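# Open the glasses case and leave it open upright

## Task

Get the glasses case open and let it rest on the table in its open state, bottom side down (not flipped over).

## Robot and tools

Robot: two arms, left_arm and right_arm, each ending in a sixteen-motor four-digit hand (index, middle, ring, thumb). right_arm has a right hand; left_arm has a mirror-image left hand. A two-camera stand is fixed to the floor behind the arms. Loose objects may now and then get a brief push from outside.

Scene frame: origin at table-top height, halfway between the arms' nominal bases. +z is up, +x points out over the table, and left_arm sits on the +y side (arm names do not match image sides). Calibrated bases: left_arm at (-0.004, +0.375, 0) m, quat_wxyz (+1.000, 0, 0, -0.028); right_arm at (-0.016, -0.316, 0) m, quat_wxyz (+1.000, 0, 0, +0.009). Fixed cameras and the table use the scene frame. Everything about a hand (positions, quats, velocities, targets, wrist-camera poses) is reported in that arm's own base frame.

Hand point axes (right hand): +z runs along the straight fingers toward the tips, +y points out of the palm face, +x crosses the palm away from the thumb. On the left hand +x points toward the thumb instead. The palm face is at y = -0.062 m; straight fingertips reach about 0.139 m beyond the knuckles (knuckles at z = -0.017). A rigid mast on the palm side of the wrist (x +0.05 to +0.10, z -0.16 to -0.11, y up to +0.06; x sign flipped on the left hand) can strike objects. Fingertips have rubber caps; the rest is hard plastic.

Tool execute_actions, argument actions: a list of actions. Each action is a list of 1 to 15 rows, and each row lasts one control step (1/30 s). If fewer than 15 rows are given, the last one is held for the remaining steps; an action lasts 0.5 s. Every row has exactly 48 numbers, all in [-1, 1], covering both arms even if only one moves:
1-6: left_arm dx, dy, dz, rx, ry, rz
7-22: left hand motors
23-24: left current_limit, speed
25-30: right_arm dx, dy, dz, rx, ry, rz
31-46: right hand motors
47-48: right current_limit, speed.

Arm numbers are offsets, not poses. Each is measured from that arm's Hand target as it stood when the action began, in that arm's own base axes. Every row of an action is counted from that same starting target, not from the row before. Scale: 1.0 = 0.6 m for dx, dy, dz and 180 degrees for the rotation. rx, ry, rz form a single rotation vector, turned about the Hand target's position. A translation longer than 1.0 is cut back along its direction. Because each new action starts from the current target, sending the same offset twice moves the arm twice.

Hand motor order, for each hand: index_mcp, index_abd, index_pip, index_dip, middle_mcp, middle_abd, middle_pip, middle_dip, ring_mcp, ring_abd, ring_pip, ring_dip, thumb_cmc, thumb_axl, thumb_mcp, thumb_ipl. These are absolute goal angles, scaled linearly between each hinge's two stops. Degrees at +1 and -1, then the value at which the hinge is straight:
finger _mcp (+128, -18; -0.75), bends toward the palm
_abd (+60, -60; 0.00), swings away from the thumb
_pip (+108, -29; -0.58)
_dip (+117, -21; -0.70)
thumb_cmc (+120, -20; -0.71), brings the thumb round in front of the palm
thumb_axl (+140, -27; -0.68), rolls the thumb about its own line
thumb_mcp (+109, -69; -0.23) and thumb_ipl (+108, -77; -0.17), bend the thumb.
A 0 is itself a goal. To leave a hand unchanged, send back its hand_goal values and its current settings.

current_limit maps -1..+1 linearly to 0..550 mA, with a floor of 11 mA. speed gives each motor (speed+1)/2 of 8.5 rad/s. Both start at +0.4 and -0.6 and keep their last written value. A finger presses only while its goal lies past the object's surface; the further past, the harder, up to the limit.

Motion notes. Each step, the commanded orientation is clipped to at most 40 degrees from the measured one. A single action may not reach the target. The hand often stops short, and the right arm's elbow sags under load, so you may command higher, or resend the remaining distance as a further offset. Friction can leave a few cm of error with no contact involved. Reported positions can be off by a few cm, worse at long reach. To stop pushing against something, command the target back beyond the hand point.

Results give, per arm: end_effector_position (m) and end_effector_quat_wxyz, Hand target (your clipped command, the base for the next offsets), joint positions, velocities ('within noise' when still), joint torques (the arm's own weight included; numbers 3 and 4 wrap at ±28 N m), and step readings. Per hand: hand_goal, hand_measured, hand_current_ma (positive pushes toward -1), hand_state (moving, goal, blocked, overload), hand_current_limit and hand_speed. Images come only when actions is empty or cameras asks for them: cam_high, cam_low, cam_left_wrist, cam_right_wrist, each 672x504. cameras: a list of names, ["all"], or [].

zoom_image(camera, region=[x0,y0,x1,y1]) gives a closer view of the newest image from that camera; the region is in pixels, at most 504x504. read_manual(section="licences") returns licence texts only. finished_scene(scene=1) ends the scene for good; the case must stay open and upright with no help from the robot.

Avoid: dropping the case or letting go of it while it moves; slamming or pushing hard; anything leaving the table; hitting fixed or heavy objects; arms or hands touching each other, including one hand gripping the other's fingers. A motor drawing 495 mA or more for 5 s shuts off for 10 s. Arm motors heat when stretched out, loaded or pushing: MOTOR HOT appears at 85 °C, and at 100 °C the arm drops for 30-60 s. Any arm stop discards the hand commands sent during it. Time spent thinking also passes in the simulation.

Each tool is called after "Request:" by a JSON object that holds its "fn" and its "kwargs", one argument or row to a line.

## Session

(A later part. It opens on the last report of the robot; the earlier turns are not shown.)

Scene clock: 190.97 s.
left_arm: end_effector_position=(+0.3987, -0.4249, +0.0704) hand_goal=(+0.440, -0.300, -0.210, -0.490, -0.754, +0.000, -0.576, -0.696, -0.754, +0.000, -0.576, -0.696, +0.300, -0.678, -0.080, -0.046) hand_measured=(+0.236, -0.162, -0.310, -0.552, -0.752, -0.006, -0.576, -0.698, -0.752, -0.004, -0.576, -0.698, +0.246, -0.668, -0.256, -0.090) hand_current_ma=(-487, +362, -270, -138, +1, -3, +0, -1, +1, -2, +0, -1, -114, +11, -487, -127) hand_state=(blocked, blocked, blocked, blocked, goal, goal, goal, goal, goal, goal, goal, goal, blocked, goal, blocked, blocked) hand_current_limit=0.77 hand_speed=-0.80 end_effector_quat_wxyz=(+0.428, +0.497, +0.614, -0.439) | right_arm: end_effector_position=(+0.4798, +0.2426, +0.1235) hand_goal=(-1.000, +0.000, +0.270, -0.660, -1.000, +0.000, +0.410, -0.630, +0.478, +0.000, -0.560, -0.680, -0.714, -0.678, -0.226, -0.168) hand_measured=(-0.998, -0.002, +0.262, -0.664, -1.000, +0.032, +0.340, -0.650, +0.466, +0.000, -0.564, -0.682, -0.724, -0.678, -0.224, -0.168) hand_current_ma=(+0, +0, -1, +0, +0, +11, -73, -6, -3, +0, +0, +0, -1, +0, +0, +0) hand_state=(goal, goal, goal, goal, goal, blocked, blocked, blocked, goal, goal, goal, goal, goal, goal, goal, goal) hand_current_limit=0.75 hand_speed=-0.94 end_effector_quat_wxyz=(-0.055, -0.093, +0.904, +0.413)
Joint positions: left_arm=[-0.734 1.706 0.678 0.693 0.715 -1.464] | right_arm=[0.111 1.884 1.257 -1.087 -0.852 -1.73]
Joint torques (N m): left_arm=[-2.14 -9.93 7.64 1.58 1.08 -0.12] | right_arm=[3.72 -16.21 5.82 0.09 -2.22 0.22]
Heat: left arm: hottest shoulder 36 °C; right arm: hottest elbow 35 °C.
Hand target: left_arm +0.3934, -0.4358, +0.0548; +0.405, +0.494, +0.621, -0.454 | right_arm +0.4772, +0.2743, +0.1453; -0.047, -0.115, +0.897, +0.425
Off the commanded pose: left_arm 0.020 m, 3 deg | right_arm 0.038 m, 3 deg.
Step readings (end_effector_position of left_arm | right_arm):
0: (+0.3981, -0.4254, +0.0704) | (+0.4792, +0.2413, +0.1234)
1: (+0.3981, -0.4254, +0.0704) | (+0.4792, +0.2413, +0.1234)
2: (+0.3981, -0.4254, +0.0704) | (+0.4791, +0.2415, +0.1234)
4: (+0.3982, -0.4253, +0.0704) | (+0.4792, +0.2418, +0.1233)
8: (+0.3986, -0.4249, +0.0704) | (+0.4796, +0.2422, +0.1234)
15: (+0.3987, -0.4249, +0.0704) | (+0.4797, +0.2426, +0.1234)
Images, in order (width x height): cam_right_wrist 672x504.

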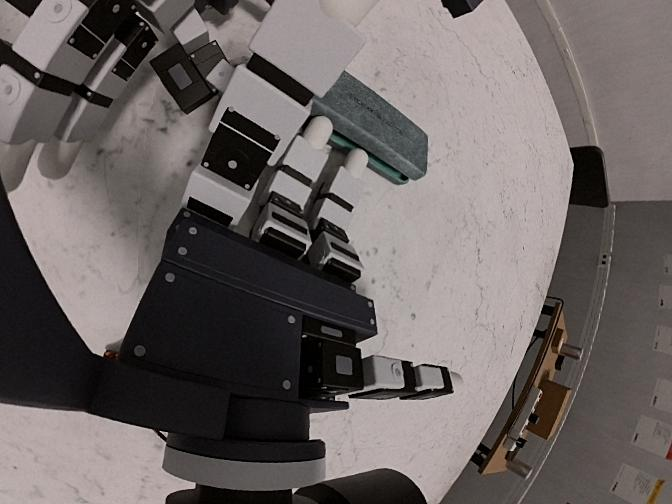

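Request:
{"fn": "execute_actions", "kwargs": {
  "actions": [
    [[0,0,0,0,0,0,0.44,-0.3,-0.21,-0.49,-0.754,0,-0.576,-0.696,-0.754,0,-0.576,-0.696,0.30,-0.678,-0.08,-0.045,0.77,-0.8,0,0.007,0.003,0,0,0,-1,0,0.22,-0.66,-1,0,0.43,-0.63,0.478,0,-0.56,-0.68,-0.714,-0.678,-0.226,-0.168,0.75,-0.94]]
  ],
  "cameras": ["cam_right_wrist"]
}}

Request:
{"fn": "zoom_image", "kwargs": {
  "camera": "cam_right_wrist",
  "region": [290, 80, 430, 190]
}}

Scene clock: 192.93 s.
left_arm: end_effector_position=(+0.3993, -0.4243, +0.0704) hand_goal=(+0.440, -0.300, -0.210, -0.490, -0.754, +0.000, -0.576, -0.696, -0.754, +0.000, -0.576, -0.696, +0.300, -0.678, -0.080, -0.046) hand_measured=(+0.236, -0.162, -0.310, -0.552, -0.752, -0.006, -0.576, -0.698, -0.752, -0.004, -0.576, -0.698, +0.244, -0.668, -0.256, -0.090) hand_current_ma=(-487, +362, -270, -138, +1, -3, +0, -1, +1, -2, +0, -1, -116, +12, -487, -127) hand_state=(blocked, blocked, blocked, blocked, goal, goal, goal, goal, goal, goal, goal, goal, blocked, goal, blocked, blocked) hand_current_limit=0.77 hand_speed=-0.80 end_effector_quat_wxyz=(+0.429, +0.496, +0.615, -0.438) | right_arm: end_effector_position=(+0.4804, +0.2440, +0.1233) hand_goal=(-1.000, +0.000, +0.220, -0.660, -1.000, +0.000, +0.430, -0.630, +0.478, +0.000, -0.560, -0.680, -0.714, -0.678, -0.226, -0.168) hand_measured=(-1.000, -0.002, +0.222, -0.664, -1.000, +0.032, +0.360, -0.650, +0.466, +0.000, -0.564, -0.682, -0.724, -0.678, -0.224, -0.168) hand_current_ma=(+0, +0, +0, +0, +0, +11, -72, -6, -3, +0, +0, +0, -1, +0, +0, +0) hand_state=(goal, goal, goal, goal, goal, blocked, blocked, blocked, goal, goal, goal, goal, goal, goal, goal, goal) hand_current_limit=0.75 hand_speed=-0.94 end_effector_quat_wxyz=(-0.056, -0.091, +0.905, +0.411)
Joint positions: left_arm=[-0.733 1.706 0.678 0.693 0.714 -1.463] | right_arm=[0.114 1.882 1.257 -1.084 -0.848 -1.718]
Joint torques (N m): left_arm=[-2.2 -9.88 7.65 1.55 1.11 -0.11] | right_arm=[4.13 -16.26 5.86 0.1 -2.4 0.2]
Heat: left arm: hottest shoulder 36 °C; right arm: hottest elbow 35 °C.
Hand target: left_arm +0.3934, -0.4358, +0.0548; +0.405, +0.494, +0.621, -0.454 | right_arm +0.4772, +0.2784, +0.1469; -0.047, -0.115, +0.897, +0.425
Off the commanded pose: left_arm 0.020 m, 3 deg | right_arm 0.042 m, 3 deg.
Step readings (end_effector_position of left_arm | right_arm):
0: (+0.3987, -0.4249, +0.0704) | (+0.4798, +0.2426, +0.1235)
1: (+0.3987, -0.4249, +0.0704) | (+0.4798, +0.2426, +0.1235)
2: (+0.3987, -0.4249, +0.0704) | (+0.4798, +0.2428, +0.1234)
4: (+0.3989, -0.4247, +0.0704) | (+0.4798, +0.2433, +0.1234)
8: (+0.3991, -0.4245, +0.0704) | (+0.4801, +0.2438, +0.1234)
15: (+0.3993, -0.4243, +0.0704) | (+0.4803, +0.2440, +0.1233)
Images, in order (width x height): cam_right_wrist 672x504.

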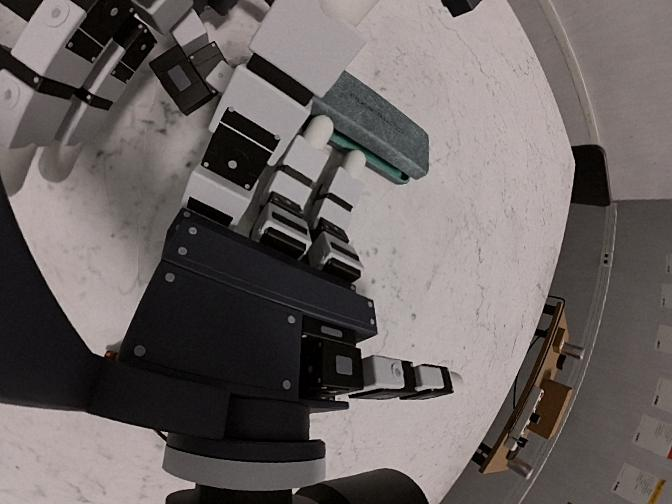

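Scaled by 3.600 from the camera's 672x504 image, which has a finer 960x720 frame.

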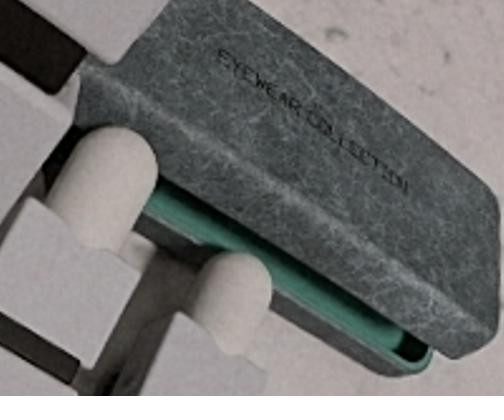

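Request:
{"fn": "execute_actions", "kwargs": {
  "actions": [
    [[0,0,0,0,0,0,0.44,-0.3,-0.21,-0.49,-0.754,0,-0.576,-0.696,-0.754,0,-0.576,-0.696,0.30,-0.678,-0.08,-0.045,0.77,-0.8,0,0.006,0.003,0,0,0,-1,0,0.20,-0.66,-1,0,0.45,-0.63,0.478,0,-0.56,-0.68,-0.714,-0.678,-0.226,-0.168,0.75,-0.94]]
  ],
  "cameras": ["cam_right_wrist"]
}}

Request:
{"fn": "zoom_image", "kwargs": {
  "camera": "cam_right_wrist",
  "region": [290, 80, 430, 190]
}}

Scene clock: 193.77 s.
left_arm: end_effector_position=(+0.4003, -0.4235, +0.0704) hand_goal=(+0.440, -0.300, -0.210, -0.490, -0.754, +0.000, -0.576, -0.696, -0.754, +0.000, -0.576, -0.696, +0.300, -0.678, -0.080, -0.046) hand_measured=(+0.236, -0.162, -0.310, -0.552, -0.752, -0.006, -0.576, -0.698, -0.752, -0.004, -0.576, -0.698, +0.244, -0.668, -0.260, -0.090) hand_current_ma=(-487, +362, -270, -138, +1, -3, +0, -1, +1, -2, +0, -1, -121, +14, -487, -127) hand_state=(blocked, blocked, blocked, blocked, goal, goal, goal, goal, goal, goal, goal, goal, blocked, goal, blocked, blocked) hand_current_limit=0.77 hand_speed=-0.80 end_effector_quat_wxyz=(+0.430, +0.496, +0.615, -0.437) | right_arm: end_effector_position=(+0.4807, +0.2465, +0.1236) hand_goal=(-1.000, +0.000, +0.200, -0.660, -1.000, +0.000, +0.450, -0.630, +0.478, +0.000, -0.560, -0.680, -0.714, -0.678, -0.226, -0.168) hand_measured=(-0.998, -0.002, +0.216, -0.664, -1.000, +0.032, +0.398, -0.650, +0.466, +0.000, -0.564, -0.682, -0.724, -0.678, -0.224, -0.168) hand_current_ma=(+0, +0, +4, +0, +0, +11, -39, -6, -3, +0, +0, +0, -1, +0, +0, +0) hand_state=(goal, goal, goal, goal, goal, blocked, blocked, blocked, goal, goal, goal, goal, goal, goal, goal, goal) hand_current_limit=0.75 hand_speed=-0.94 end_effector_quat_wxyz=(-0.056, -0.089, +0.905, +0.411)
Joint positions: left_arm=[-0.731 1.706 0.678 0.693 0.713 -1.463] | right_arm=[0.119 1.881 1.257 -1.079 -0.848 -1.708]
Joint torques (N m): left_arm=[-2.37 -9.93 7.62 1.58 1.16 -0.13] | right_arm=[4.37 -16.44 5.98 0.12 -2.42 0.22]
Heat: left arm: hottest shoulder 36 °C; right arm: hottest elbow 35 °C.
Hand target: left_arm +0.3934, -0.4358, +0.0548; +0.405, +0.493, +0.621, -0.454 | right_arm +0.4772, +0.2820, +0.1488; -0.047, -0.115, +0.897, +0.425
Off the commanded pose: left_arm 0.021 m, 3 deg | right_arm 0.044 m, 4 deg.
Step readings (end_effector_position of left_arm | right_arm):
0: (+0.3993, -0.4243, +0.0704) | (+0.4804, +0.2440, +0.1233)
1: (+0.3993, -0.4243, +0.0704) | (+0.4803, +0.2442, +0.1233)
2: (+0.3993, -0.4243, +0.0704) | (+0.4804, +0.2442, +0.1235)
4: (+0.3996, -0.4241, +0.0704) | (+0.4803, +0.2449, +0.1236)
8: (+0.4001, -0.4236, +0.0704) | (+0.4805, +0.2461, +0.1235)
15: (+0.4003, -0.4235, +0.0704) | (+0.4806, +0.2465, +0.1236)
Images, in order (width x height): cam_right_wrist 672x504.

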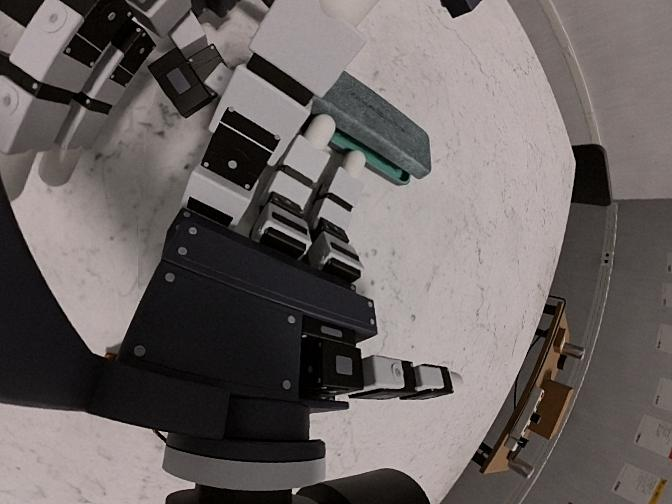

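Scaled by 3.600 from the camera's 672x504 image, which has a finer 960x720 frame.

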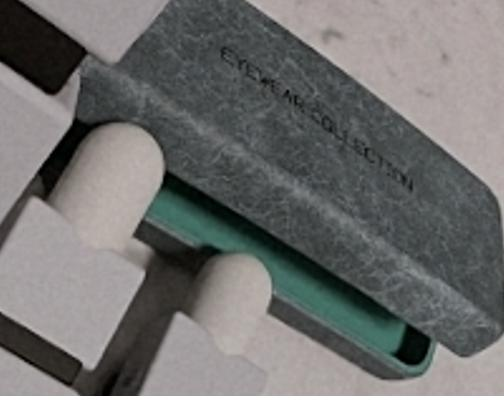

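Request:
{"fn": "execute_actions", "kwargs": {
  "actions": [
    [[0,0,0,0,0,0,0.44,-0.3,-0.21,-0.49,-0.754,0,-0.576,-0.696,-0.754,0,-0.576,-0.696,0.30,-0.678,-0.08,-0.045,0.77,-0.8,0,0.005,0.003,0,0,0,-1,0,0.22,-0.66,-1,0,0.47,-0.63,0.478,0,-0.56,-0.68,-0.714,-0.678,-0.226,-0.168,0.75,-0.94]]
  ],
  "cameras": ["cam_right_wrist"]
}}

Request:
{"fn": "zoom_image", "kwargs": {
  "camera": "cam_right_wrist",
  "region": [290, 80, 430, 190]
}}

Scene clock: 194.63 s.
left_arm: end_effector_position=(+0.4009, -0.4230, +0.0705) hand_goal=(+0.440, -0.300, -0.210, -0.490, -0.754, +0.000, -0.576, -0.696, -0.754, +0.000, -0.576, -0.696, +0.300, -0.678, -0.080, -0.046) hand_measured=(+0.236, -0.162, -0.310, -0.552, -0.752, -0.006, -0.576, -0.698, -0.752, -0.004, -0.576, -0.698, +0.242, -0.666, -0.264, -0.090) hand_current_ma=(-487, +362, -270, -138, +1, -3, +0, -1, +1, -2, +0, -1, -126, +17, -487, -127) hand_state=(blocked, blocked, blocked, blocked, goal, goal, goal, goal, goal, goal, goal, goal, blocked, goal, blocked, blocked) hand_current_limit=0.77 hand_speed=-0.80 end_effector_quat_wxyz=(+0.430, +0.495, +0.616, -0.436) | right_arm: end_effector_position=(+0.4806, +0.2493, +0.1238) hand_goal=(-1.000, +0.000, +0.220, -0.660, -1.000, +0.000, +0.470, -0.630, +0.478, +0.000, -0.560, -0.680, -0.714, -0.678, -0.226, -0.168) hand_measured=(-1.000, -0.002, +0.220, -0.664, -1.000, +0.032, +0.440, -0.648, +0.466, +0.000, -0.564, -0.682, -0.724, -0.678, -0.224, -0.168) hand_current_ma=(+0, +0, +0, +0, +0, +11, -14, -5, -3, +0, +0, +0, -1, +0, +0, +0) hand_state=(goal, goal, goal, goal, goal, blocked, blocked, goal, goal, goal, goal, goal, goal, goal, goal, goal) hand_current_limit=0.75 hand_speed=-0.94 end_effector_quat_wxyz=(-0.058, -0.088, +0.906, +0.411)
Joint positions: left_arm=[-0.73 1.706 0.678 0.693 0.712 -1.462] | right_arm=[0.125 1.88 1.257 -1.076 -0.848 -1.697]
Joint torques (N m): left_arm=[-2.49 -9.93 7.61 1.58 1.17 -0.13] | right_arm=[4.37 -16.5 6.11 0.09 -2.44 0.19]
Heat: left arm: hottest shoulder 36 °C; right arm: hottest elbow 35 °C.
Hand target: left_arm +0.3934, -0.4358, +0.0548; +0.405, +0.493, +0.621, -0.454 | right_arm +0.4771, +0.2851, +0.1506; -0.047, -0.115, +0.897, +0.425
Off the commanded pose: left_arm 0.022 m, 4 deg | right_arm 0.045 m, 4 deg.
Step readings (end_effector_position of left_arm | right_arm):
0: (+0.4003, -0.4235, +0.0704) | (+0.4807, +0.2465, +0.1236)
1: (+0.4003, -0.4235, +0.0704) | (+0.4807, +0.2465, +0.1236)
2: (+0.4003, -0.4235, +0.0705) | (+0.4807, +0.2467, +0.1236)
4: (+0.4004, -0.4235, +0.0705) | (+0.4806, +0.2472, +0.1236)
8: (+0.4008, -0.4231, +0.0705) | (+0.4806, +0.2487, +0.1236)
15: (+0.4009, -0.4230, +0.0705) | (+0.4807, +0.2491, +0.1236)
Images, in order (width x height): cam_right_wrist 672x504.

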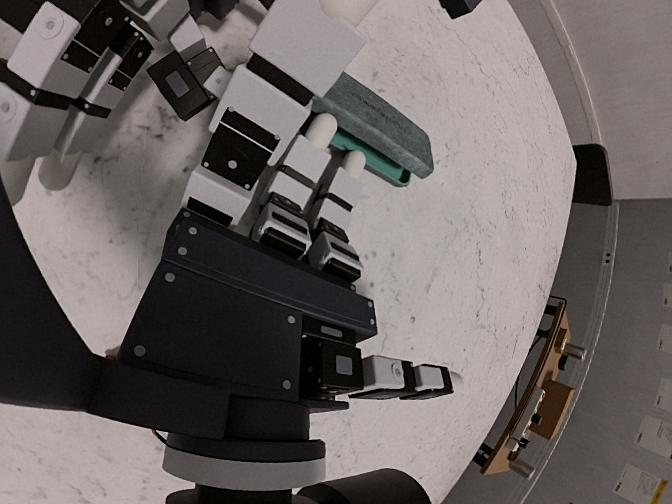

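Scaled by 3.600 from the camera's 672x504 image, which has a finer 960x720 frame.

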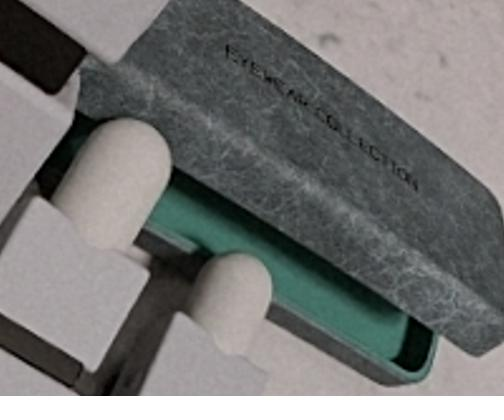

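Request:
{"fn": "execute_actions", "kwargs": {
  "actions": [
    [[0,0,0,0,0,0,0.44,-0.3,-0.21,-0.49,-0.754,0,-0.576,-0.696,-0.754,0,-0.576,-0.696,0.30,-0.678,-0.08,-0.045,0.77,-0.8,0,0.004,0.004,0,0,0,-1,0,0.24,-0.66,-1,0,0.49,-0.63,0.478,0,-0.56,-0.68,-0.714,-0.678,-0.226,-0.168,0.75,-0.94]]
  ],
  "cameras": ["cam_right_wrist"]
}}

Request:
{"fn": "zoom_image", "kwargs": {
  "camera": "cam_right_wrist",
  "region": [290, 80, 430, 190]
}}

Scene clock: 195.47 s.
left_arm: end_effector_position=(+0.4012, -0.4228, +0.0705) hand_goal=(+0.440, -0.300, -0.210, -0.490, -0.754, +0.000, -0.576, -0.696, -0.754, +0.000, -0.576, -0.696, +0.300, -0.678, -0.080, -0.046) hand_measured=(+0.236, -0.162, -0.310, -0.552, -0.752, -0.006, -0.576, -0.698, -0.752, -0.004, -0.576, -0.698, +0.240, -0.664, -0.268, -0.090) hand_current_ma=(-487, +362, -270, -138, +1, -3, +0, -1, +1, -2, +0, -1, -131, +19, -487, -127) hand_state=(blocked, blocked, blocked, blocked, goal, goal, goal, goal, goal, goal, goal, goal, blocked, goal, blocked, blocked) hand_current_limit=0.77 hand_speed=-0.80 end_effector_quat_wxyz=(+0.431, +0.496, +0.616, -0.436) | right_arm: end_effector_position=(+0.4805, +0.2514, +0.1237) hand_goal=(-1.000, +0.000, +0.240, -0.660, -1.000, +0.000, +0.490, -0.630, +0.478, +0.000, -0.560, -0.680, -0.714, -0.678, -0.226, -0.168) hand_measured=(-1.000, -0.002, +0.234, -0.662, -1.000, +0.032, +0.468, -0.644, +0.466, +0.000, -0.564, -0.682, -0.724, -0.678, -0.224, -0.168) hand_current_ma=(+0, +0, -1, +0, +0, +11, -8, -3, -3, +0, +0, +0, -1, +0, +0, +0) hand_state=(goal, goal, goal, goal, goal, blocked, blocked, goal, goal, goal, goal, goal, goal, goal, goal, goal) hand_current_limit=0.75 hand_speed=-0.94 end_effector_quat_wxyz=(-0.060, -0.086, +0.906, +0.410)
Joint positions: left_arm=[-0.729 1.706 0.678 0.693 0.712 -1.461] | right_arm=[0.129 1.88 1.257 -1.074 -0.848 -1.688]
Joint torques (N m): left_arm=[-2.49 -9.88 7.61 1.54 1.18 -0.14] | right_arm=[4.42 -16.85 6.26 0.06 -2.46 0.16]
Heat: left arm: hottest shoulder 36 °C; right arm: hottest elbow 35 °C.
Hand target: left_arm +0.3934, -0.4358, +0.0548; +0.405, +0.493, +0.621, -0.454 | right_arm +0.4771, +0.2875, +0.1528; -0.048, -0.115, +0.897, +0.425
Off the commanded pose: left_arm 0.022 m, 4 deg | right_arm 0.047 m, 4 deg.
Step readings (end_effector_position of left_arm | right_arm):
0: (+0.4009, -0.4230, +0.0705) | (+0.4806, +0.2493, +0.1238)
1: (+0.4009, -0.4230, +0.0705) | (+0.4806, +0.2493, +0.1237)
2: (+0.4009, -0.4230, +0.0705) | (+0.4807, +0.2493, +0.1237)
4: (+0.4010, -0.4230, +0.0705) | (+0.4804, +0.2500, +0.1237)
8: (+0.4012, -0.4228, +0.0705) | (+0.4804, +0.2512, +0.1238)
15: (+0.4012, -0.4228, +0.0705) | (+0.4805, +0.2514, +0.1238)
Images, in order (width x height): cam_right_wrist 672x504.

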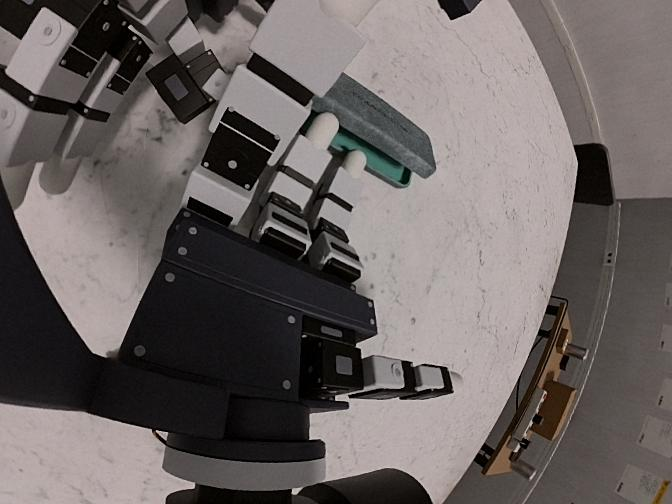

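Scaled by 3.600 from the camera's 672x504 image, which has a finer 960x720 frame.

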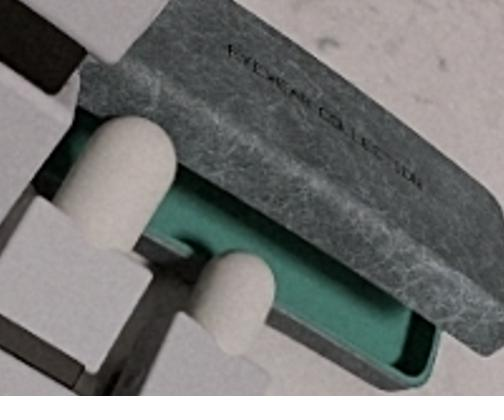

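Request:
{"fn": "execute_actions", "kwargs": {
  "actions": [
    [[0,0,0,0,0,0,0.44,-0.3,-0.21,-0.49,-0.754,0,-0.576,-0.696,-0.754,0,-0.576,-0.696,0.30,-0.678,-0.08,-0.045,0.77,-0.8,0,0.003,0.004,0,0,0,-1,0,0.26,-0.66,-1,0,0.52,-0.63,0.478,0,-0.56,-0.68,-0.714,-0.678,-0.226,-0.168,0.75,-0.94]]
  ],
  "cameras": ["cam_right_wrist"]
}}

Request:
{"fn": "zoom_image", "kwargs": {
  "camera": "cam_right_wrist",
  "region": [290, 80, 430, 190]
}}

Scene clock: 196.83 s.
left_arm: end_effector_position=(+0.4013, -0.4228, +0.0707) hand_goal=(+0.440, -0.300, -0.210, -0.490, -0.754, +0.000, -0.576, -0.696, -0.754, +0.000, -0.576, -0.696, +0.300, -0.678, -0.080, -0.046) hand_measured=(+0.236, -0.162, -0.310, -0.552, -0.752, -0.006, -0.576, -0.698, -0.752, -0.004, -0.576, -0.698, +0.238, -0.662, -0.274, -0.090) hand_current_ma=(-487, +362, -270, -138, +1, -3, +0, -1, +1, -2, +0, -1, -140, +23, -487, -127) hand_state=(blocked, blocked, blocked, blocked, goal, goal, goal, goal, goal, goal, goal, goal, blocked, goal, blocked, blocked) hand_current_limit=0.77 hand_speed=-0.80 end_effector_quat_wxyz=(+0.431, +0.496, +0.615, -0.435) | right_arm: end_effector_position=(+0.4796, +0.2547, +0.1241) hand_goal=(-1.000, +0.000, +0.260, -0.660, -1.000, +0.000, +0.520, -0.630, +0.478, +0.000, -0.560, -0.680, -0.714, -0.678, -0.226, -0.168) hand_measured=(-1.000, -0.002, +0.254, -0.662, -1.000, +0.024, +0.514, -0.634, +0.466, +0.000, -0.564, -0.682, -0.724, -0.678, -0.224, -0.168) hand_current_ma=(+0, +0, -1, +0, +0, +7, -1, +0, -3, +0, +0, +0, -1, +0, +0, +0) hand_state=(goal, goal, goal, goal, goal, blocked, goal, goal, goal, goal, goal, goal, goal, goal, goal, goal) hand_current_limit=0.75 hand_speed=-0.94 end_effector_quat_wxyz=(-0.063, -0.085, +0.906, +0.410)
Joint positions: left_arm=[-0.729 1.706 0.678 0.693 0.711 -1.459] | right_arm=[0.136 1.879 1.257 -1.074 -0.848 -1.679]
Joint torques (N m): left_arm=[-2.37 -9.82 7.6 1.57 1.19 -0.15] | right_arm=[4.13 -16.97 6.41 0.03 -2.47 0.13]
Heat: left arm: hottest shoulder 36 °C; right arm: hottest elbow 35 °C.
Hand target: left_arm +0.3934, -0.4358, +0.0548; +0.405, +0.493, +0.621, -0.454 | right_arm +0.4772, +0.2892, +0.1554; -0.047, -0.115, +0.897, +0.425
Off the commanded pose: left_arm 0.022 m, 4 deg | right_arm 0.047 m, 4 deg.
Step readings (end_effector_position of left_arm | right_arm):
0: (+0.4012, -0.4228, +0.0705) | (+0.4805, +0.2514, +0.1237)
1: (+0.4012, -0.4228, +0.0705) | (+0.4805, +0.2514, +0.1239)
2: (+0.4012, -0.4228, +0.0705) | (+0.4805, +0.2514, +0.1239)
4: (+0.4012, -0.4228, +0.0706) | (+0.4802, +0.2523, +0.1239)
8: (+0.4013, -0.4228, +0.0707) | (+0.4797, +0.2540, +0.1240)
15: (+0.4013, -0.4228, +0.0707) | (+0.4796, +0.2547, +0.1241)
Images, in order (width x height): cam_right_wrist 672x504.

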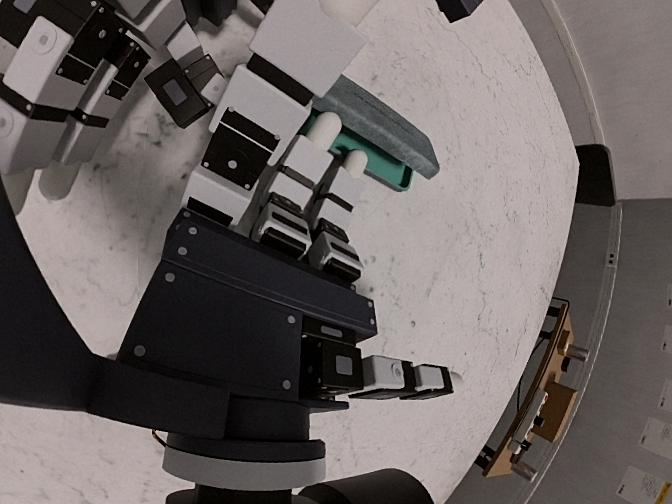

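Scaled by 3.600 from the camera's 672x504 image, which has a finer 960x720 frame.

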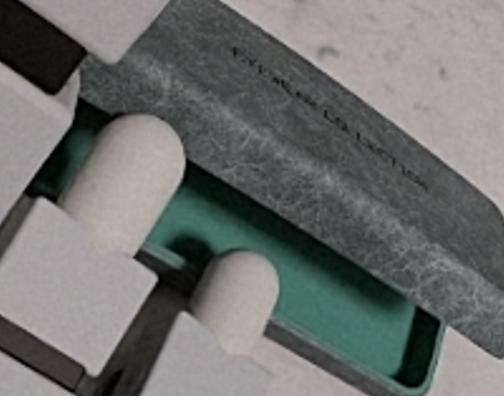

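Request:
{"fn": "execute_actions", "kwargs": {
  "actions": [
    [[0,0,0,0,0,0,0.44,-0.3,-0.21,-0.49,-0.754,0,-0.576,-0.696,-0.754,0,-0.576,-0.696,0.30,-0.678,-0.08,-0.045,0.77,-0.8,0,0.000,0.00,0,0,0,-0.85,0,0.0,-0.66,-1,0,0.52,-0.63,0.478,0,-0.56,-0.68,-0.714,-0.678,-0.226,-0.168,0.75,-0.8]]
  ],
  "cameras": ["cam_right_wrist"]
}}

Request:
{"fn": "zoom_image", "kwargs": {
  "camera": "cam_right_wrist",
  "region": [290, 80, 430, 190]
}}

Scene clock: 198.03 s.
left_arm: end_effector_position=(+0.4015, -0.4226, +0.0707) hand_goal=(+0.440, -0.300, -0.210, -0.490, -0.754, +0.000, -0.576, -0.696, -0.754, +0.000, -0.576, -0.696, +0.300, -0.678, -0.080, -0.046) hand_measured=(+0.236, -0.162, -0.310, -0.552, -0.752, -0.006, -0.576, -0.698, -0.752, -0.004, -0.576, -0.698, +0.236, -0.662, -0.274, -0.090) hand_current_ma=(-487, +362, -270, -138, +1, -3, +0, -1, +1, -2, +0, -1, -141, +25, -487, -127) hand_state=(blocked, blocked, blocked, blocked, goal, goal, goal, goal, goal, goal, goal, goal, blocked, goal, blocked, blocked) hand_current_limit=0.77 hand_speed=-0.80 end_effector_quat_wxyz=(+0.431, +0.496, +0.615, -0.435) | right_arm: end_effector_position=(+0.4796, +0.2553, +0.1241) hand_goal=(-0.850, +0.000, +0.000, -0.660, -1.000, +0.000, +0.520, -0.630, +0.478, +0.000, -0.560, -0.680, -0.714, -0.678, -0.226, -0.168) hand_measured=(-0.850, -0.002, +0.018, -0.658, -1.000, +0.024, +0.518, -0.632, +0.466, +0.000, -0.564, -0.682, -0.724, -0.678, -0.224, -0.168) hand_current_ma=(+0, +0, +5, +0, +0, +7, +0, +0, -3, +0, +0, +0, -1, +0, +0, +0) hand_state=(goal, goal, goal, goal, goal, blocked, goal, goal, goal, goal, goal, goal, goal, goal, goal, goal) hand_current_limit=0.75 hand_speed=-0.80 end_effector_quat_wxyz=(-0.064, -0.084, +0.906, +0.410)
Joint positions: left_arm=[-0.729 1.706 0.678 0.693 0.711 -1.459] | right_arm=[0.137 1.879 1.257 -1.074 -0.848 -1.675]
Joint torques (N m): left_arm=[-2.49 -9.88 7.57 1.55 1.2 -0.15] | right_arm=[4.01 -17.08 6.39 0.06 -2.48 0.1]
Heat: left arm: hottest shoulder 36 °C; right arm: hottest elbow 35 °C.
Hand target: left_arm +0.3935, -0.4357, +0.0548; +0.405, +0.493, +0.621, -0.454 | right_arm +0.4771, +0.2893, +0.1553; -0.047, -0.115, +0.897, +0.425
Off the commanded pose: left_arm 0.022 m, 4 deg | right_arm 0.046 m, 4 deg.
Step readings (end_effector_position of left_arm | right_arm):
0: (+0.4013, -0.4228, +0.0707) | (+0.4796, +0.2547, +0.1241)
1: (+0.4013, -0.4228, +0.0707) | (+0.4796, +0.2547, +0.1241)
2: (+0.4013, -0.4228, +0.0707) | (+0.4796, +0.2547, +0.1241)
4: (+0.4013, -0.4228, +0.0707) | (+0.4796, +0.2549, +0.1241)
8: (+0.4013, -0.4228, +0.0707) | (+0.4797, +0.2551, +0.1240)
15: (+0.4015, -0.4226, +0.0707) | (+0.4796, +0.2553, +0.1241)
Images, in order (width x height): cam_right_wrist 672x504.

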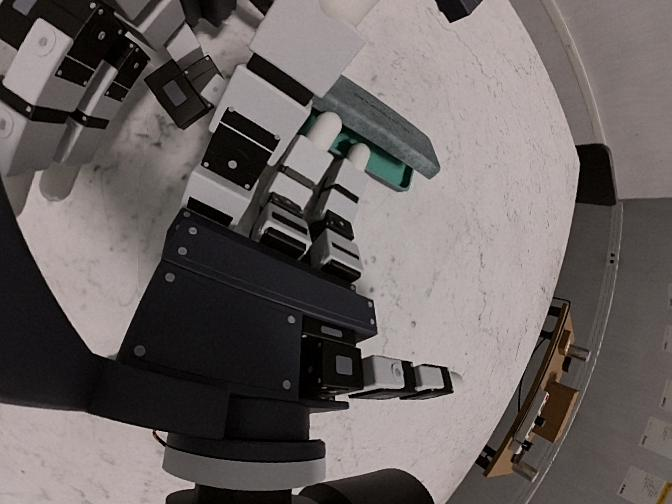

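Scaled by 3.600 from the camera's 672x504 image, which has a finer 960x720 frame.

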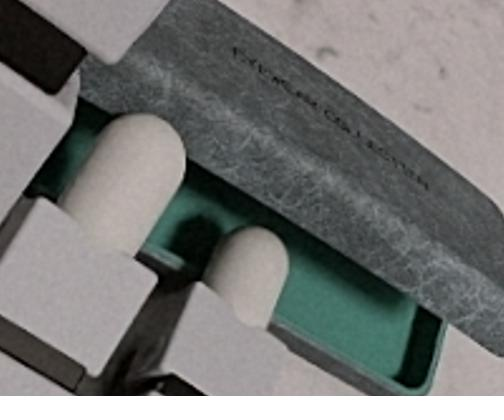

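Request:
{"fn": "execute_actions", "kwargs": {
  "actions": [
    [[0,0,0,0,0,0,0.44,-0.3,-0.21,-0.49,-0.754,0,-0.576,-0.696,-0.754,0,-0.576,-0.696,0.30,-0.678,-0.08,-0.045,0.77,-0.8,0,0.000,0.00,0,0,0,-0.69,0,-0.2,-0.66,-1,0,0.52,-0.63,0.478,0,-0.56,-0.68,-0.714,-0.678,-0.226,-0.168,0.75,-0.8]]
  ],
  "cameras": ["cam_right_wrist","cam_high"]
}}

Request:
{"fn": "zoom_image", "kwargs": {
  "camera": "cam_right_wrist",
  "region": [290, 80, 430, 190]
}}

Scene clock: 198.87 s.
left_arm: end_effector_position=(+0.4015, -0.4226, +0.0707) hand_goal=(+0.440, -0.300, -0.210, -0.490, -0.754, +0.000, -0.576, -0.696, -0.754, +0.000, -0.576, -0.696, +0.300, -0.678, -0.080, -0.046) hand_measured=(+0.236, -0.162, -0.310, -0.552, -0.752, -0.006, -0.576, -0.698, -0.752, -0.004, -0.576, -0.698, +0.236, -0.662, -0.274, -0.090) hand_current_ma=(-487, +362, -270, -138, +1, -3, +0, -1, +1, -2, +0, -1, -142, +25, -487, -127) hand_state=(blocked, blocked, blocked, blocked, goal, goal, goal, goal, goal, goal, goal, goal, blocked, goal, blocked, blocked) hand_current_limit=0.77 hand_speed=-0.80 end_effector_quat_wxyz=(+0.431, +0.496, +0.615, -0.435) | right_arm: end_effector_position=(+0.4797, +0.2553, +0.1241) hand_goal=(-0.690, +0.000, -0.200, -0.660, -1.000, +0.000, +0.520, -0.630, +0.478, +0.000, -0.560, -0.680, -0.714, -0.678, -0.226, -0.168) hand_measured=(-0.708, -0.002, -0.200, -0.658, -1.000, +0.024, +0.520, -0.632, +0.466, +0.000, -0.564, -0.682, -0.724, -0.678, -0.224, -0.168) hand_current_ma=(-6, +0, +0, +0, +0, +7, +0, +0, -3, +0, +0, +0, -1, +0, +0, +0) hand_state=(goal, goal, goal, goal, goal, blocked, goal, goal, goal, goal, goal, goal, goal, goal, goal, goal) hand_current_limit=0.75 hand_speed=-0.80 end_effector_quat_wxyz=(-0.064, -0.083, +0.906, +0.410)
Joint positions: left_arm=[-0.729 1.706 0.678 0.693 0.711 -1.458] | right_arm=[0.137 1.879 1.257 -1.074 -0.848 -1.674]
Joint torques (N m): left_arm=[-2.49 -9.88 7.6 1.57 1.19 -0.16] | right_arm=[4.01 -17.03 6.41 0.06 -2.48 0.09]
Heat: left arm: hottest shoulder 36 °C; right arm: hottest elbow 35 °C.
Hand target: left_arm +0.3935, -0.4357, +0.0548; +0.405, +0.493, +0.621, -0.454 | right_arm +0.4772, +0.2892, +0.1553; -0.047, -0.115, +0.897, +0.425
Off the commanded pose: left_arm 0.022 m, 4 deg | right_arm 0.046 m, 5 deg.
Step readings (end_effector_position of left_arm | right_arm):
0: (+0.4015, -0.4226, +0.0707) | (+0.4796, +0.2553, +0.1241)
1: (+0.4015, -0.4226, +0.0707) | (+0.4796, +0.2553, +0.1241)
2: (+0.4015, -0.4226, +0.0707) | (+0.4796, +0.2553, +0.1241)
4: (+0.4015, -0.4226, +0.0707) | (+0.4796, +0.2553, +0.1241)
8: (+0.4015, -0.4226, +0.0707) | (+0.4797, +0.2553, +0.1241)
15: (+0.4015, -0.4226, +0.0707) | (+0.4797, +0.2553, +0.1241)
Images, in order (width x height): cam_high 672x504, cam_right_wrist 672x504.

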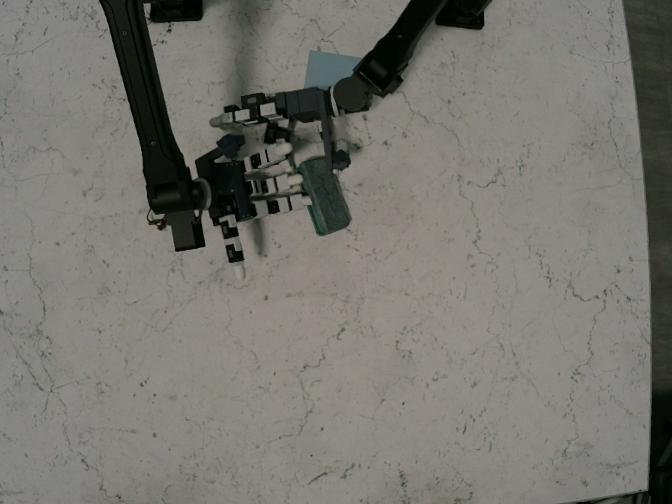

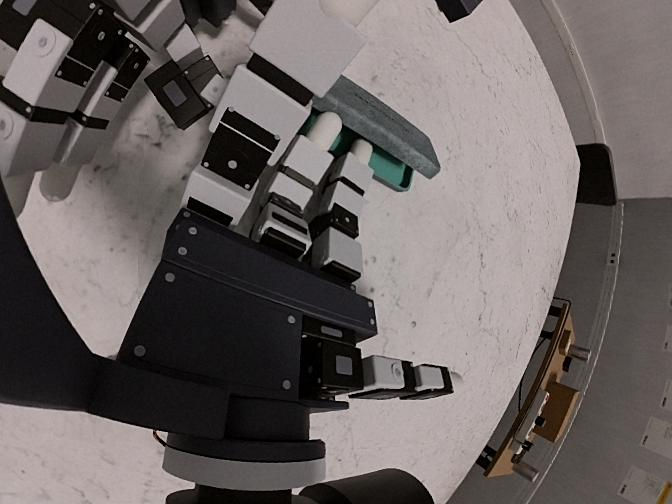

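Scaled by 3.600 from the camera's 672x504 image, which has a finer 960x720 frame.

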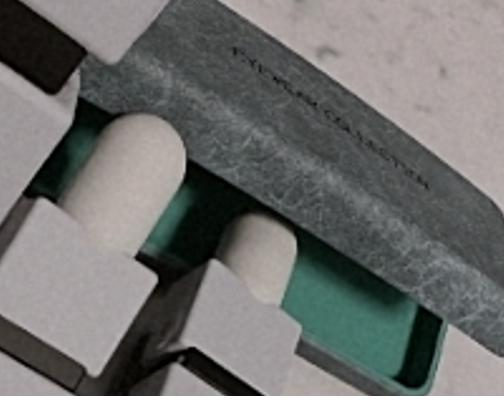

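Request:
{"fn": "execute_actions", "kwargs": {
  "actions": [
    [[0,0,0,0,0,0,0.44,-0.3,-0.21,-0.49,-0.754,0,-0.576,-0.696,-0.754,0,-0.576,-0.696,0.30,-0.678,-0.08,-0.045,0.77,-0.8,0,0.000,0.00,0,0,0,-0.60,0,-0.2,-0.66,-1,0,0.52,-0.63,0.478,0,-0.56,-0.68,-0.714,-0.678,-0.226,-0.168,0.75,-0.9]]
  ],
  "cameras": ["cam_right_wrist"]
}}

Request:
{"fn": "zoom_image", "kwargs": {
  "camera": "cam_right_wrist",
  "region": [290, 80, 430, 190]
}}

Scene clock: 199.90 s.
left_arm: end_effector_position=(+0.4015, -0.4226, +0.0707) hand_goal=(+0.440, -0.300, -0.210, -0.490, -0.754, +0.000, -0.576, -0.696, -0.754, +0.000, -0.576, -0.696, +0.300, -0.678, -0.080, -0.046) hand_measured=(+0.236, -0.162, -0.310, -0.552, -0.752, -0.006, -0.576, -0.698, -0.752, -0.004, -0.576, -0.698, +0.236, -0.662, -0.274, -0.090) hand_current_ma=(-487, +362, -270, -138, +1, -3, +0, -1, +1, -2, +0, -1, -142, +25, -487, -127) hand_state=(blocked, blocked, blocked, blocked, goal, goal, goal, goal, goal, goal, goal, goal, blocked, goal, blocked, blocked) hand_current_limit=0.77 hand_speed=-0.80 end_effector_quat_wxyz=(+0.431, +0.496, +0.615, -0.435) | right_arm: end_effector_position=(+0.4797, +0.2555, +0.1240) hand_goal=(-0.600, +0.000, -0.200, -0.660, -1.000, +0.000, +0.520, -0.630, +0.478, +0.000, -0.560, -0.680, -0.714, -0.678, -0.226, -0.168) hand_measured=(-0.632, -0.002, -0.202, -0.660, -1.000, +0.024, +0.522, -0.630, +0.466, +0.000, -0.564, -0.682, -0.724, -0.678, -0.224, -0.168) hand_current_ma=(-17, +0, +0, +0, +0, +7, +0, +0, -3, +0, +0, +0, -1, +0, +0, +0) hand_state=(blocked, goal, goal, goal, goal, blocked, goal, goal, goal, goal, goal, goal, goal, goal, goal, goal) hand_current_limit=0.75 hand_speed=-0.90 end_effector_quat_wxyz=(-0.064, -0.083, +0.906, +0.410)
Joint positions: left_arm=[-0.729 1.706 0.678 0.693 0.711 -1.458] | right_arm=[0.138 1.879 1.257 -1.074 -0.848 -1.672]
Joint torques (N m): left_arm=[-2.43 -9.93 7.58 1.57 1.19 -0.16] | right_arm=[4.01 -17.03 6.42 0.05 -2.48 0.07]
Heat: left arm: hottest shoulder 36 °C; right arm: hottest elbow 35 °C.
Hand target: left_arm +0.3935, -0.4357, +0.0548; +0.405, +0.493, +0.621, -0.454 | right_arm +0.4772, +0.2892, +0.1553; -0.048, -0.115, +0.897, +0.425
Off the commanded pose: left_arm 0.022 m, 4 deg | right_arm 0.046 m, 5 deg.
Step readings (end_effector_position of left_arm | right_arm):
0: (+0.4015, -0.4226, +0.0707) | (+0.4797, +0.2553, +0.1241)
1: (+0.4015, -0.4226, +0.0707) | (+0.4797, +0.2553, +0.1241)
2: (+0.4015, -0.4226, +0.0707) | (+0.4797, +0.2553, +0.1241)
4: (+0.4015, -0.4226, +0.0707) | (+0.4797, +0.2553, +0.1241)
8: (+0.4015, -0.4226, +0.0707) | (+0.4797, +0.2553, +0.1241)
15: (+0.4015, -0.4226, +0.0707) | (+0.4797, +0.2555, +0.1241)
Images, in order (width x height): cam_right_wrist 672x504.

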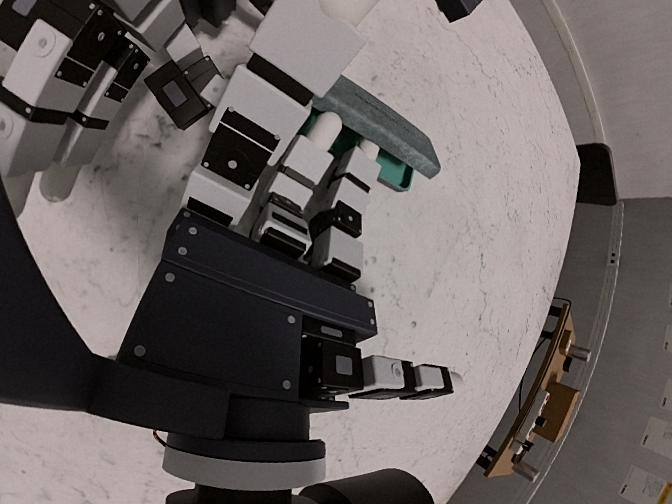

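Scaled by 3.600 from the camera's 672x504 image, which has a finer 960x720 frame.

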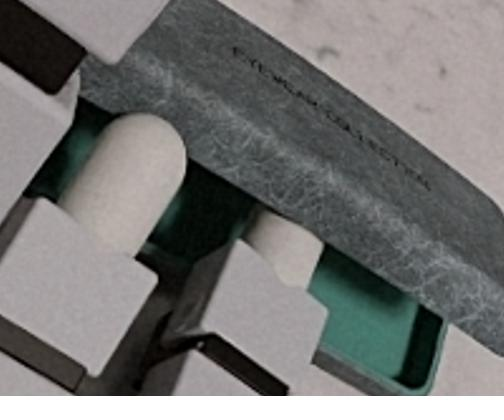

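Request:
{"fn": "execute_actions", "kwargs": {
  "actions": [
    [[0,0,0,0,0,0,0.44,-0.3,-0.21,-0.49,-0.754,0,-0.576,-0.696,-0.754,0,-0.576,-0.696,0.30,-0.678,-0.08,-0.045,0.77,-0.8,0,0.000,0.00,0,0,0,-0.48,0,-0.2,-0.66,-1,0,0.54,-0.63,0.478,0,-0.56,-0.68,-0.714,-0.678,-0.226,-0.168,0.75,-0.88]]
  ],
  "cameras": ["cam_right_wrist"]
}}

Request:
{"fn": "zoom_image", "kwargs": {
  "camera": "cam_right_wrist",
  "region": [290, 60, 460, 190]
}}

Scene clock: 200.77 s.
left_arm: end_effector_position=(+0.4015, -0.4226, +0.0708) hand_goal=(+0.440, -0.300, -0.210, -0.490, -0.754, +0.000, -0.576, -0.696, -0.754, +0.000, -0.576, -0.696, +0.300, -0.678, -0.080, -0.046) hand_measured=(+0.236, -0.162, -0.314, -0.552, -0.752, -0.006, -0.576, -0.698, -0.752, -0.004, -0.576, -0.698, +0.236, -0.662, -0.274, -0.090) hand_current_ma=(-487, +362, -292, -138, +1, -3, +0, -1, +1, -2, +0, -1, -146, +26, -487, -127) hand_state=(blocked, blocked, blocked, blocked, goal, goal, goal, goal, goal, goal, goal, goal, blocked, goal, blocked, blocked) hand_current_limit=0.77 hand_speed=-0.80 end_effector_quat_wxyz=(+0.431, +0.496, +0.615, -0.435) | right_arm: end_effector_position=(+0.4790, +0.2582, +0.1239) hand_goal=(-0.480, +0.000, -0.200, -0.660, -1.000, +0.000, +0.540, -0.630, +0.478, +0.000, -0.560, -0.680, -0.714, -0.678, -0.226, -0.168) hand_measured=(-0.584, -0.002, -0.220, -0.666, -1.000, +0.022, +0.558, -0.620, +0.466, +0.000, -0.564, -0.682, -0.724, -0.678, -0.224, -0.168) hand_current_ma=(-176, +0, -6, +0, +0, +6, +5, +1, -3, +0, +0, +0, -1, +0, +0, +0) hand_state=(blocked, goal, blocked, goal, goal, blocked, goal, goal, goal, goal, goal, goal, goal, goal, goal, goal) hand_current_limit=0.75 hand_speed=-0.88 end_effector_quat_wxyz=(-0.067, -0.082, +0.906, +0.409)
Joint positions: left_arm=[-0.729 1.706 0.678 0.693 0.711 -1.458] | right_arm=[0.143 1.879 1.257 -1.074 -0.848 -1.663]
Joint torques (N m): left_arm=[-2.49 -9.88 7.6 1.55 1.19 -0.16] | right_arm=[3.6 -17.03 6.41 0.08 -2.49 0]
Heat: left arm: hottest shoulder 36 °C; right arm: hottest wrist yaw 36 °C.
Hand target: left_arm +0.3935, -0.4357, +0.0548; +0.405, +0.493, +0.621, -0.454 | right_arm +0.4771, +0.2893, +0.1553; -0.047, -0.115, +0.897, +0.425
Off the commanded pose: left_arm 0.022 m, 4 deg | right_arm 0.044 m, 5 deg.
Step readings (end_effector_position of left_arm | right_arm):
0: (+0.4015, -0.4226, +0.0707) | (+0.4797, +0.2555, +0.1240)
1: (+0.4015, -0.4226, +0.0707) | (+0.4797, +0.2555, +0.1240)
2: (+0.4015, -0.4226, +0.0707) | (+0.4797, +0.2556, +0.1240)
4: (+0.4015, -0.4226, +0.0707) | (+0.4794, +0.2564, +0.1240)
8: (+0.4015, -0.4226, +0.0708) | (+0.4791, +0.2575, +0.1239)
15: (+0.4015, -0.4226, +0.0708) | (+0.4790, +0.2582, +0.1239)
Images, in order (width x height): cam_right_wrist 672x504.

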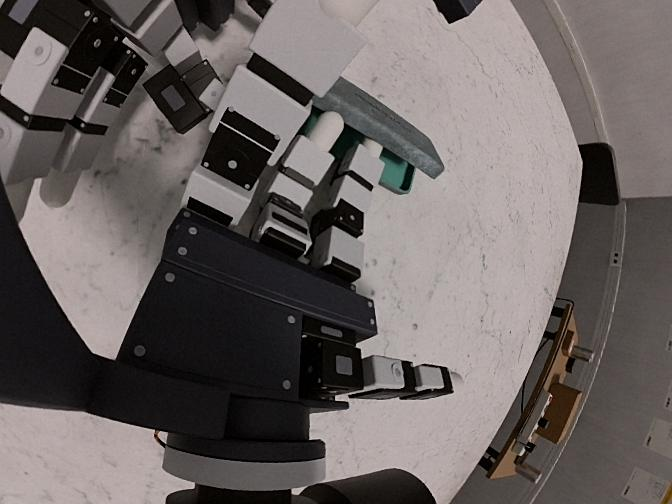

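Scaled by 2.965 from the camera's 672x504 image, which has a finer 960x720 frame.

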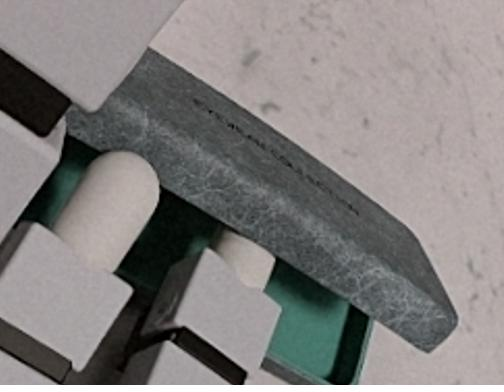

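Request:
{"fn": "execute_actions", "kwargs": {
  "actions": [
    [[0,0,0,0,0,0,0.44,-0.3,-0.21,-0.49,-0.754,0,-0.576,-0.696,-0.754,0,-0.576,-0.696,0.30,-0.678,-0.08,-0.045,0.77,-0.8,0,0.002,0.004,0,0,0,-0.38,0,-0.2,-0.66,-1,0,0.60,-0.63,0.478,0,-0.56,-0.68,-0.714,-0.678,-0.226,-0.168,0.75,-0.88]]
  ],
  "cameras": ["cam_right_wrist"]
}}

Request:
{"fn": "zoom_image", "kwargs": {
  "camera": "cam_right_wrist",
  "region": [290, 60, 460, 190]
}}

Scene clock: 201.67 s.
left_arm: end_effector_position=(+0.3995, -0.4252, +0.0716) hand_goal=(+0.440, -0.300, -0.210, -0.490, -0.754, +0.000, -0.576, -0.696, -0.754, +0.000, -0.576, -0.696, +0.300, -0.678, -0.080, -0.046) hand_measured=(+0.226, -0.178, -0.300, -0.542, -0.752, -0.006, -0.576, -0.698, -0.752, -0.004, -0.576, -0.698, +0.246, -0.668, -0.252, -0.082) hand_current_ma=(-487, +300, -230, -106, +1, -3, +0, -1, +1, -2, +0, -1, -114, +13, -487, -91) hand_state=(blocked, blocked, blocked, blocked, goal, goal, goal, goal, goal, goal, goal, goal, blocked, goal, blocked, blocked) hand_current_limit=0.77 hand_speed=-0.80 end_effector_quat_wxyz=(+0.429, +0.499, +0.611, -0.440) | right_arm: end_effector_position=(+0.4697, +0.2813, +0.1297) hand_goal=(-0.380, +0.000, -0.200, -0.660, -1.000, +0.000, +0.600, -0.630, +0.478, +0.000, -0.560, -0.680, -0.714, -0.678, -0.226, -0.168) hand_measured=(-0.444, -0.014, -0.220, -0.666, -1.000, +0.004, +0.600, -0.628, +0.466, +0.000, -0.564, -0.682, -0.724, -0.678, -0.224, -0.168) hand_current_ma=(-68, -3, -6, -1, +0, +0, +0, +0, -3, +0, +0, +0, -1, +0, +0, +0) hand_state=(blocked, goal, blocked, goal, goal, goal, goal, goal, goal, goal, goal, goal, goal, goal, goal, goal) hand_current_limit=0.75 hand_speed=-0.88 end_effector_quat_wxyz=(-0.076, -0.094, +0.900, +0.419)
Joint positions: left_arm=[-0.73 1.707 0.68 0.693 0.725 -1.459] | right_arm=[0.189 1.876 1.257 -1.066 -0.874 -1.644]
Joint torques (N m): left_arm=[-2.43 -9.93 7.46 1.54 0.69 -0.16] | right_arm=[0.21 -17.03 6.78 -0.14 -1.41 -0.12]
Heat: left arm: hottest shoulder 36 °C; right arm: hottest wrist yaw 36 °C.
Hand target: left_arm +0.3936, -0.4358, +0.0549; +0.405, +0.493, +0.621, -0.454 | right_arm +0.4772, +0.2905, +0.1578; -0.047, -0.115, +0.897, +0.425
Off the commanded pose: left_arm 0.021 m, 3 deg | right_arm 0.030 m, 4 deg.
Step readings (end_effector_position of left_arm | right_arm):
0: (+0.4015, -0.4226, +0.0708) | (+0.4790, +0.2582, +0.1239)
1: (+0.4015, -0.4226, +0.0708) | (+0.4790, +0.2582, +0.1239)
2: (+0.4015, -0.4226, +0.0708) | (+0.4791, +0.2582, +0.1238)
4: (+0.4015, -0.4226, +0.0708) | (+0.4784, +0.2597, +0.1239)
8: (+0.4008, -0.4243, +0.0720) | (+0.4741, +0.2699, +0.1286)
15: (+0.3995, -0.4252, +0.0716) | (+0.4695, +0.2813, +0.1297)
Images, in order (width x height): cam_right_wrist 672x504.

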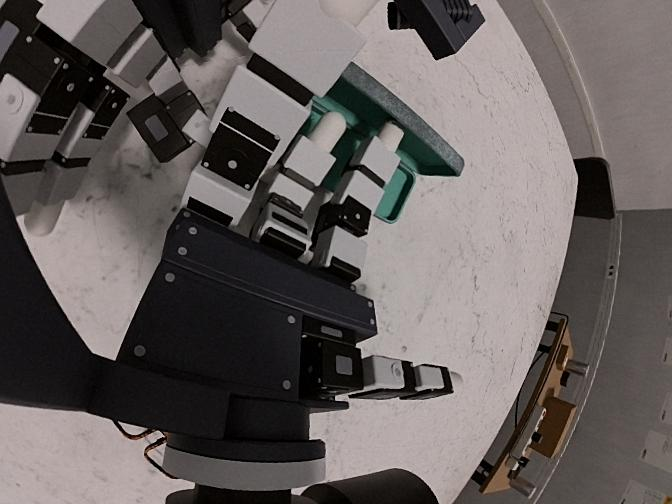

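Scaled by 2.965 from the camera's 672x504 image, which has a finer 960x720 frame.

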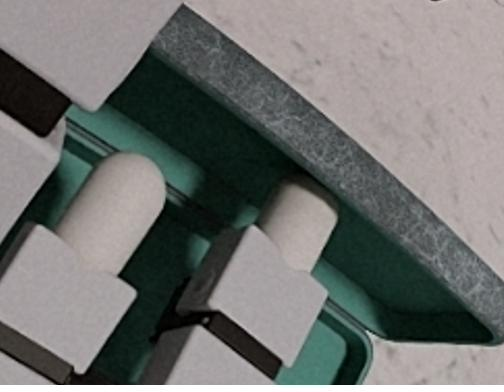

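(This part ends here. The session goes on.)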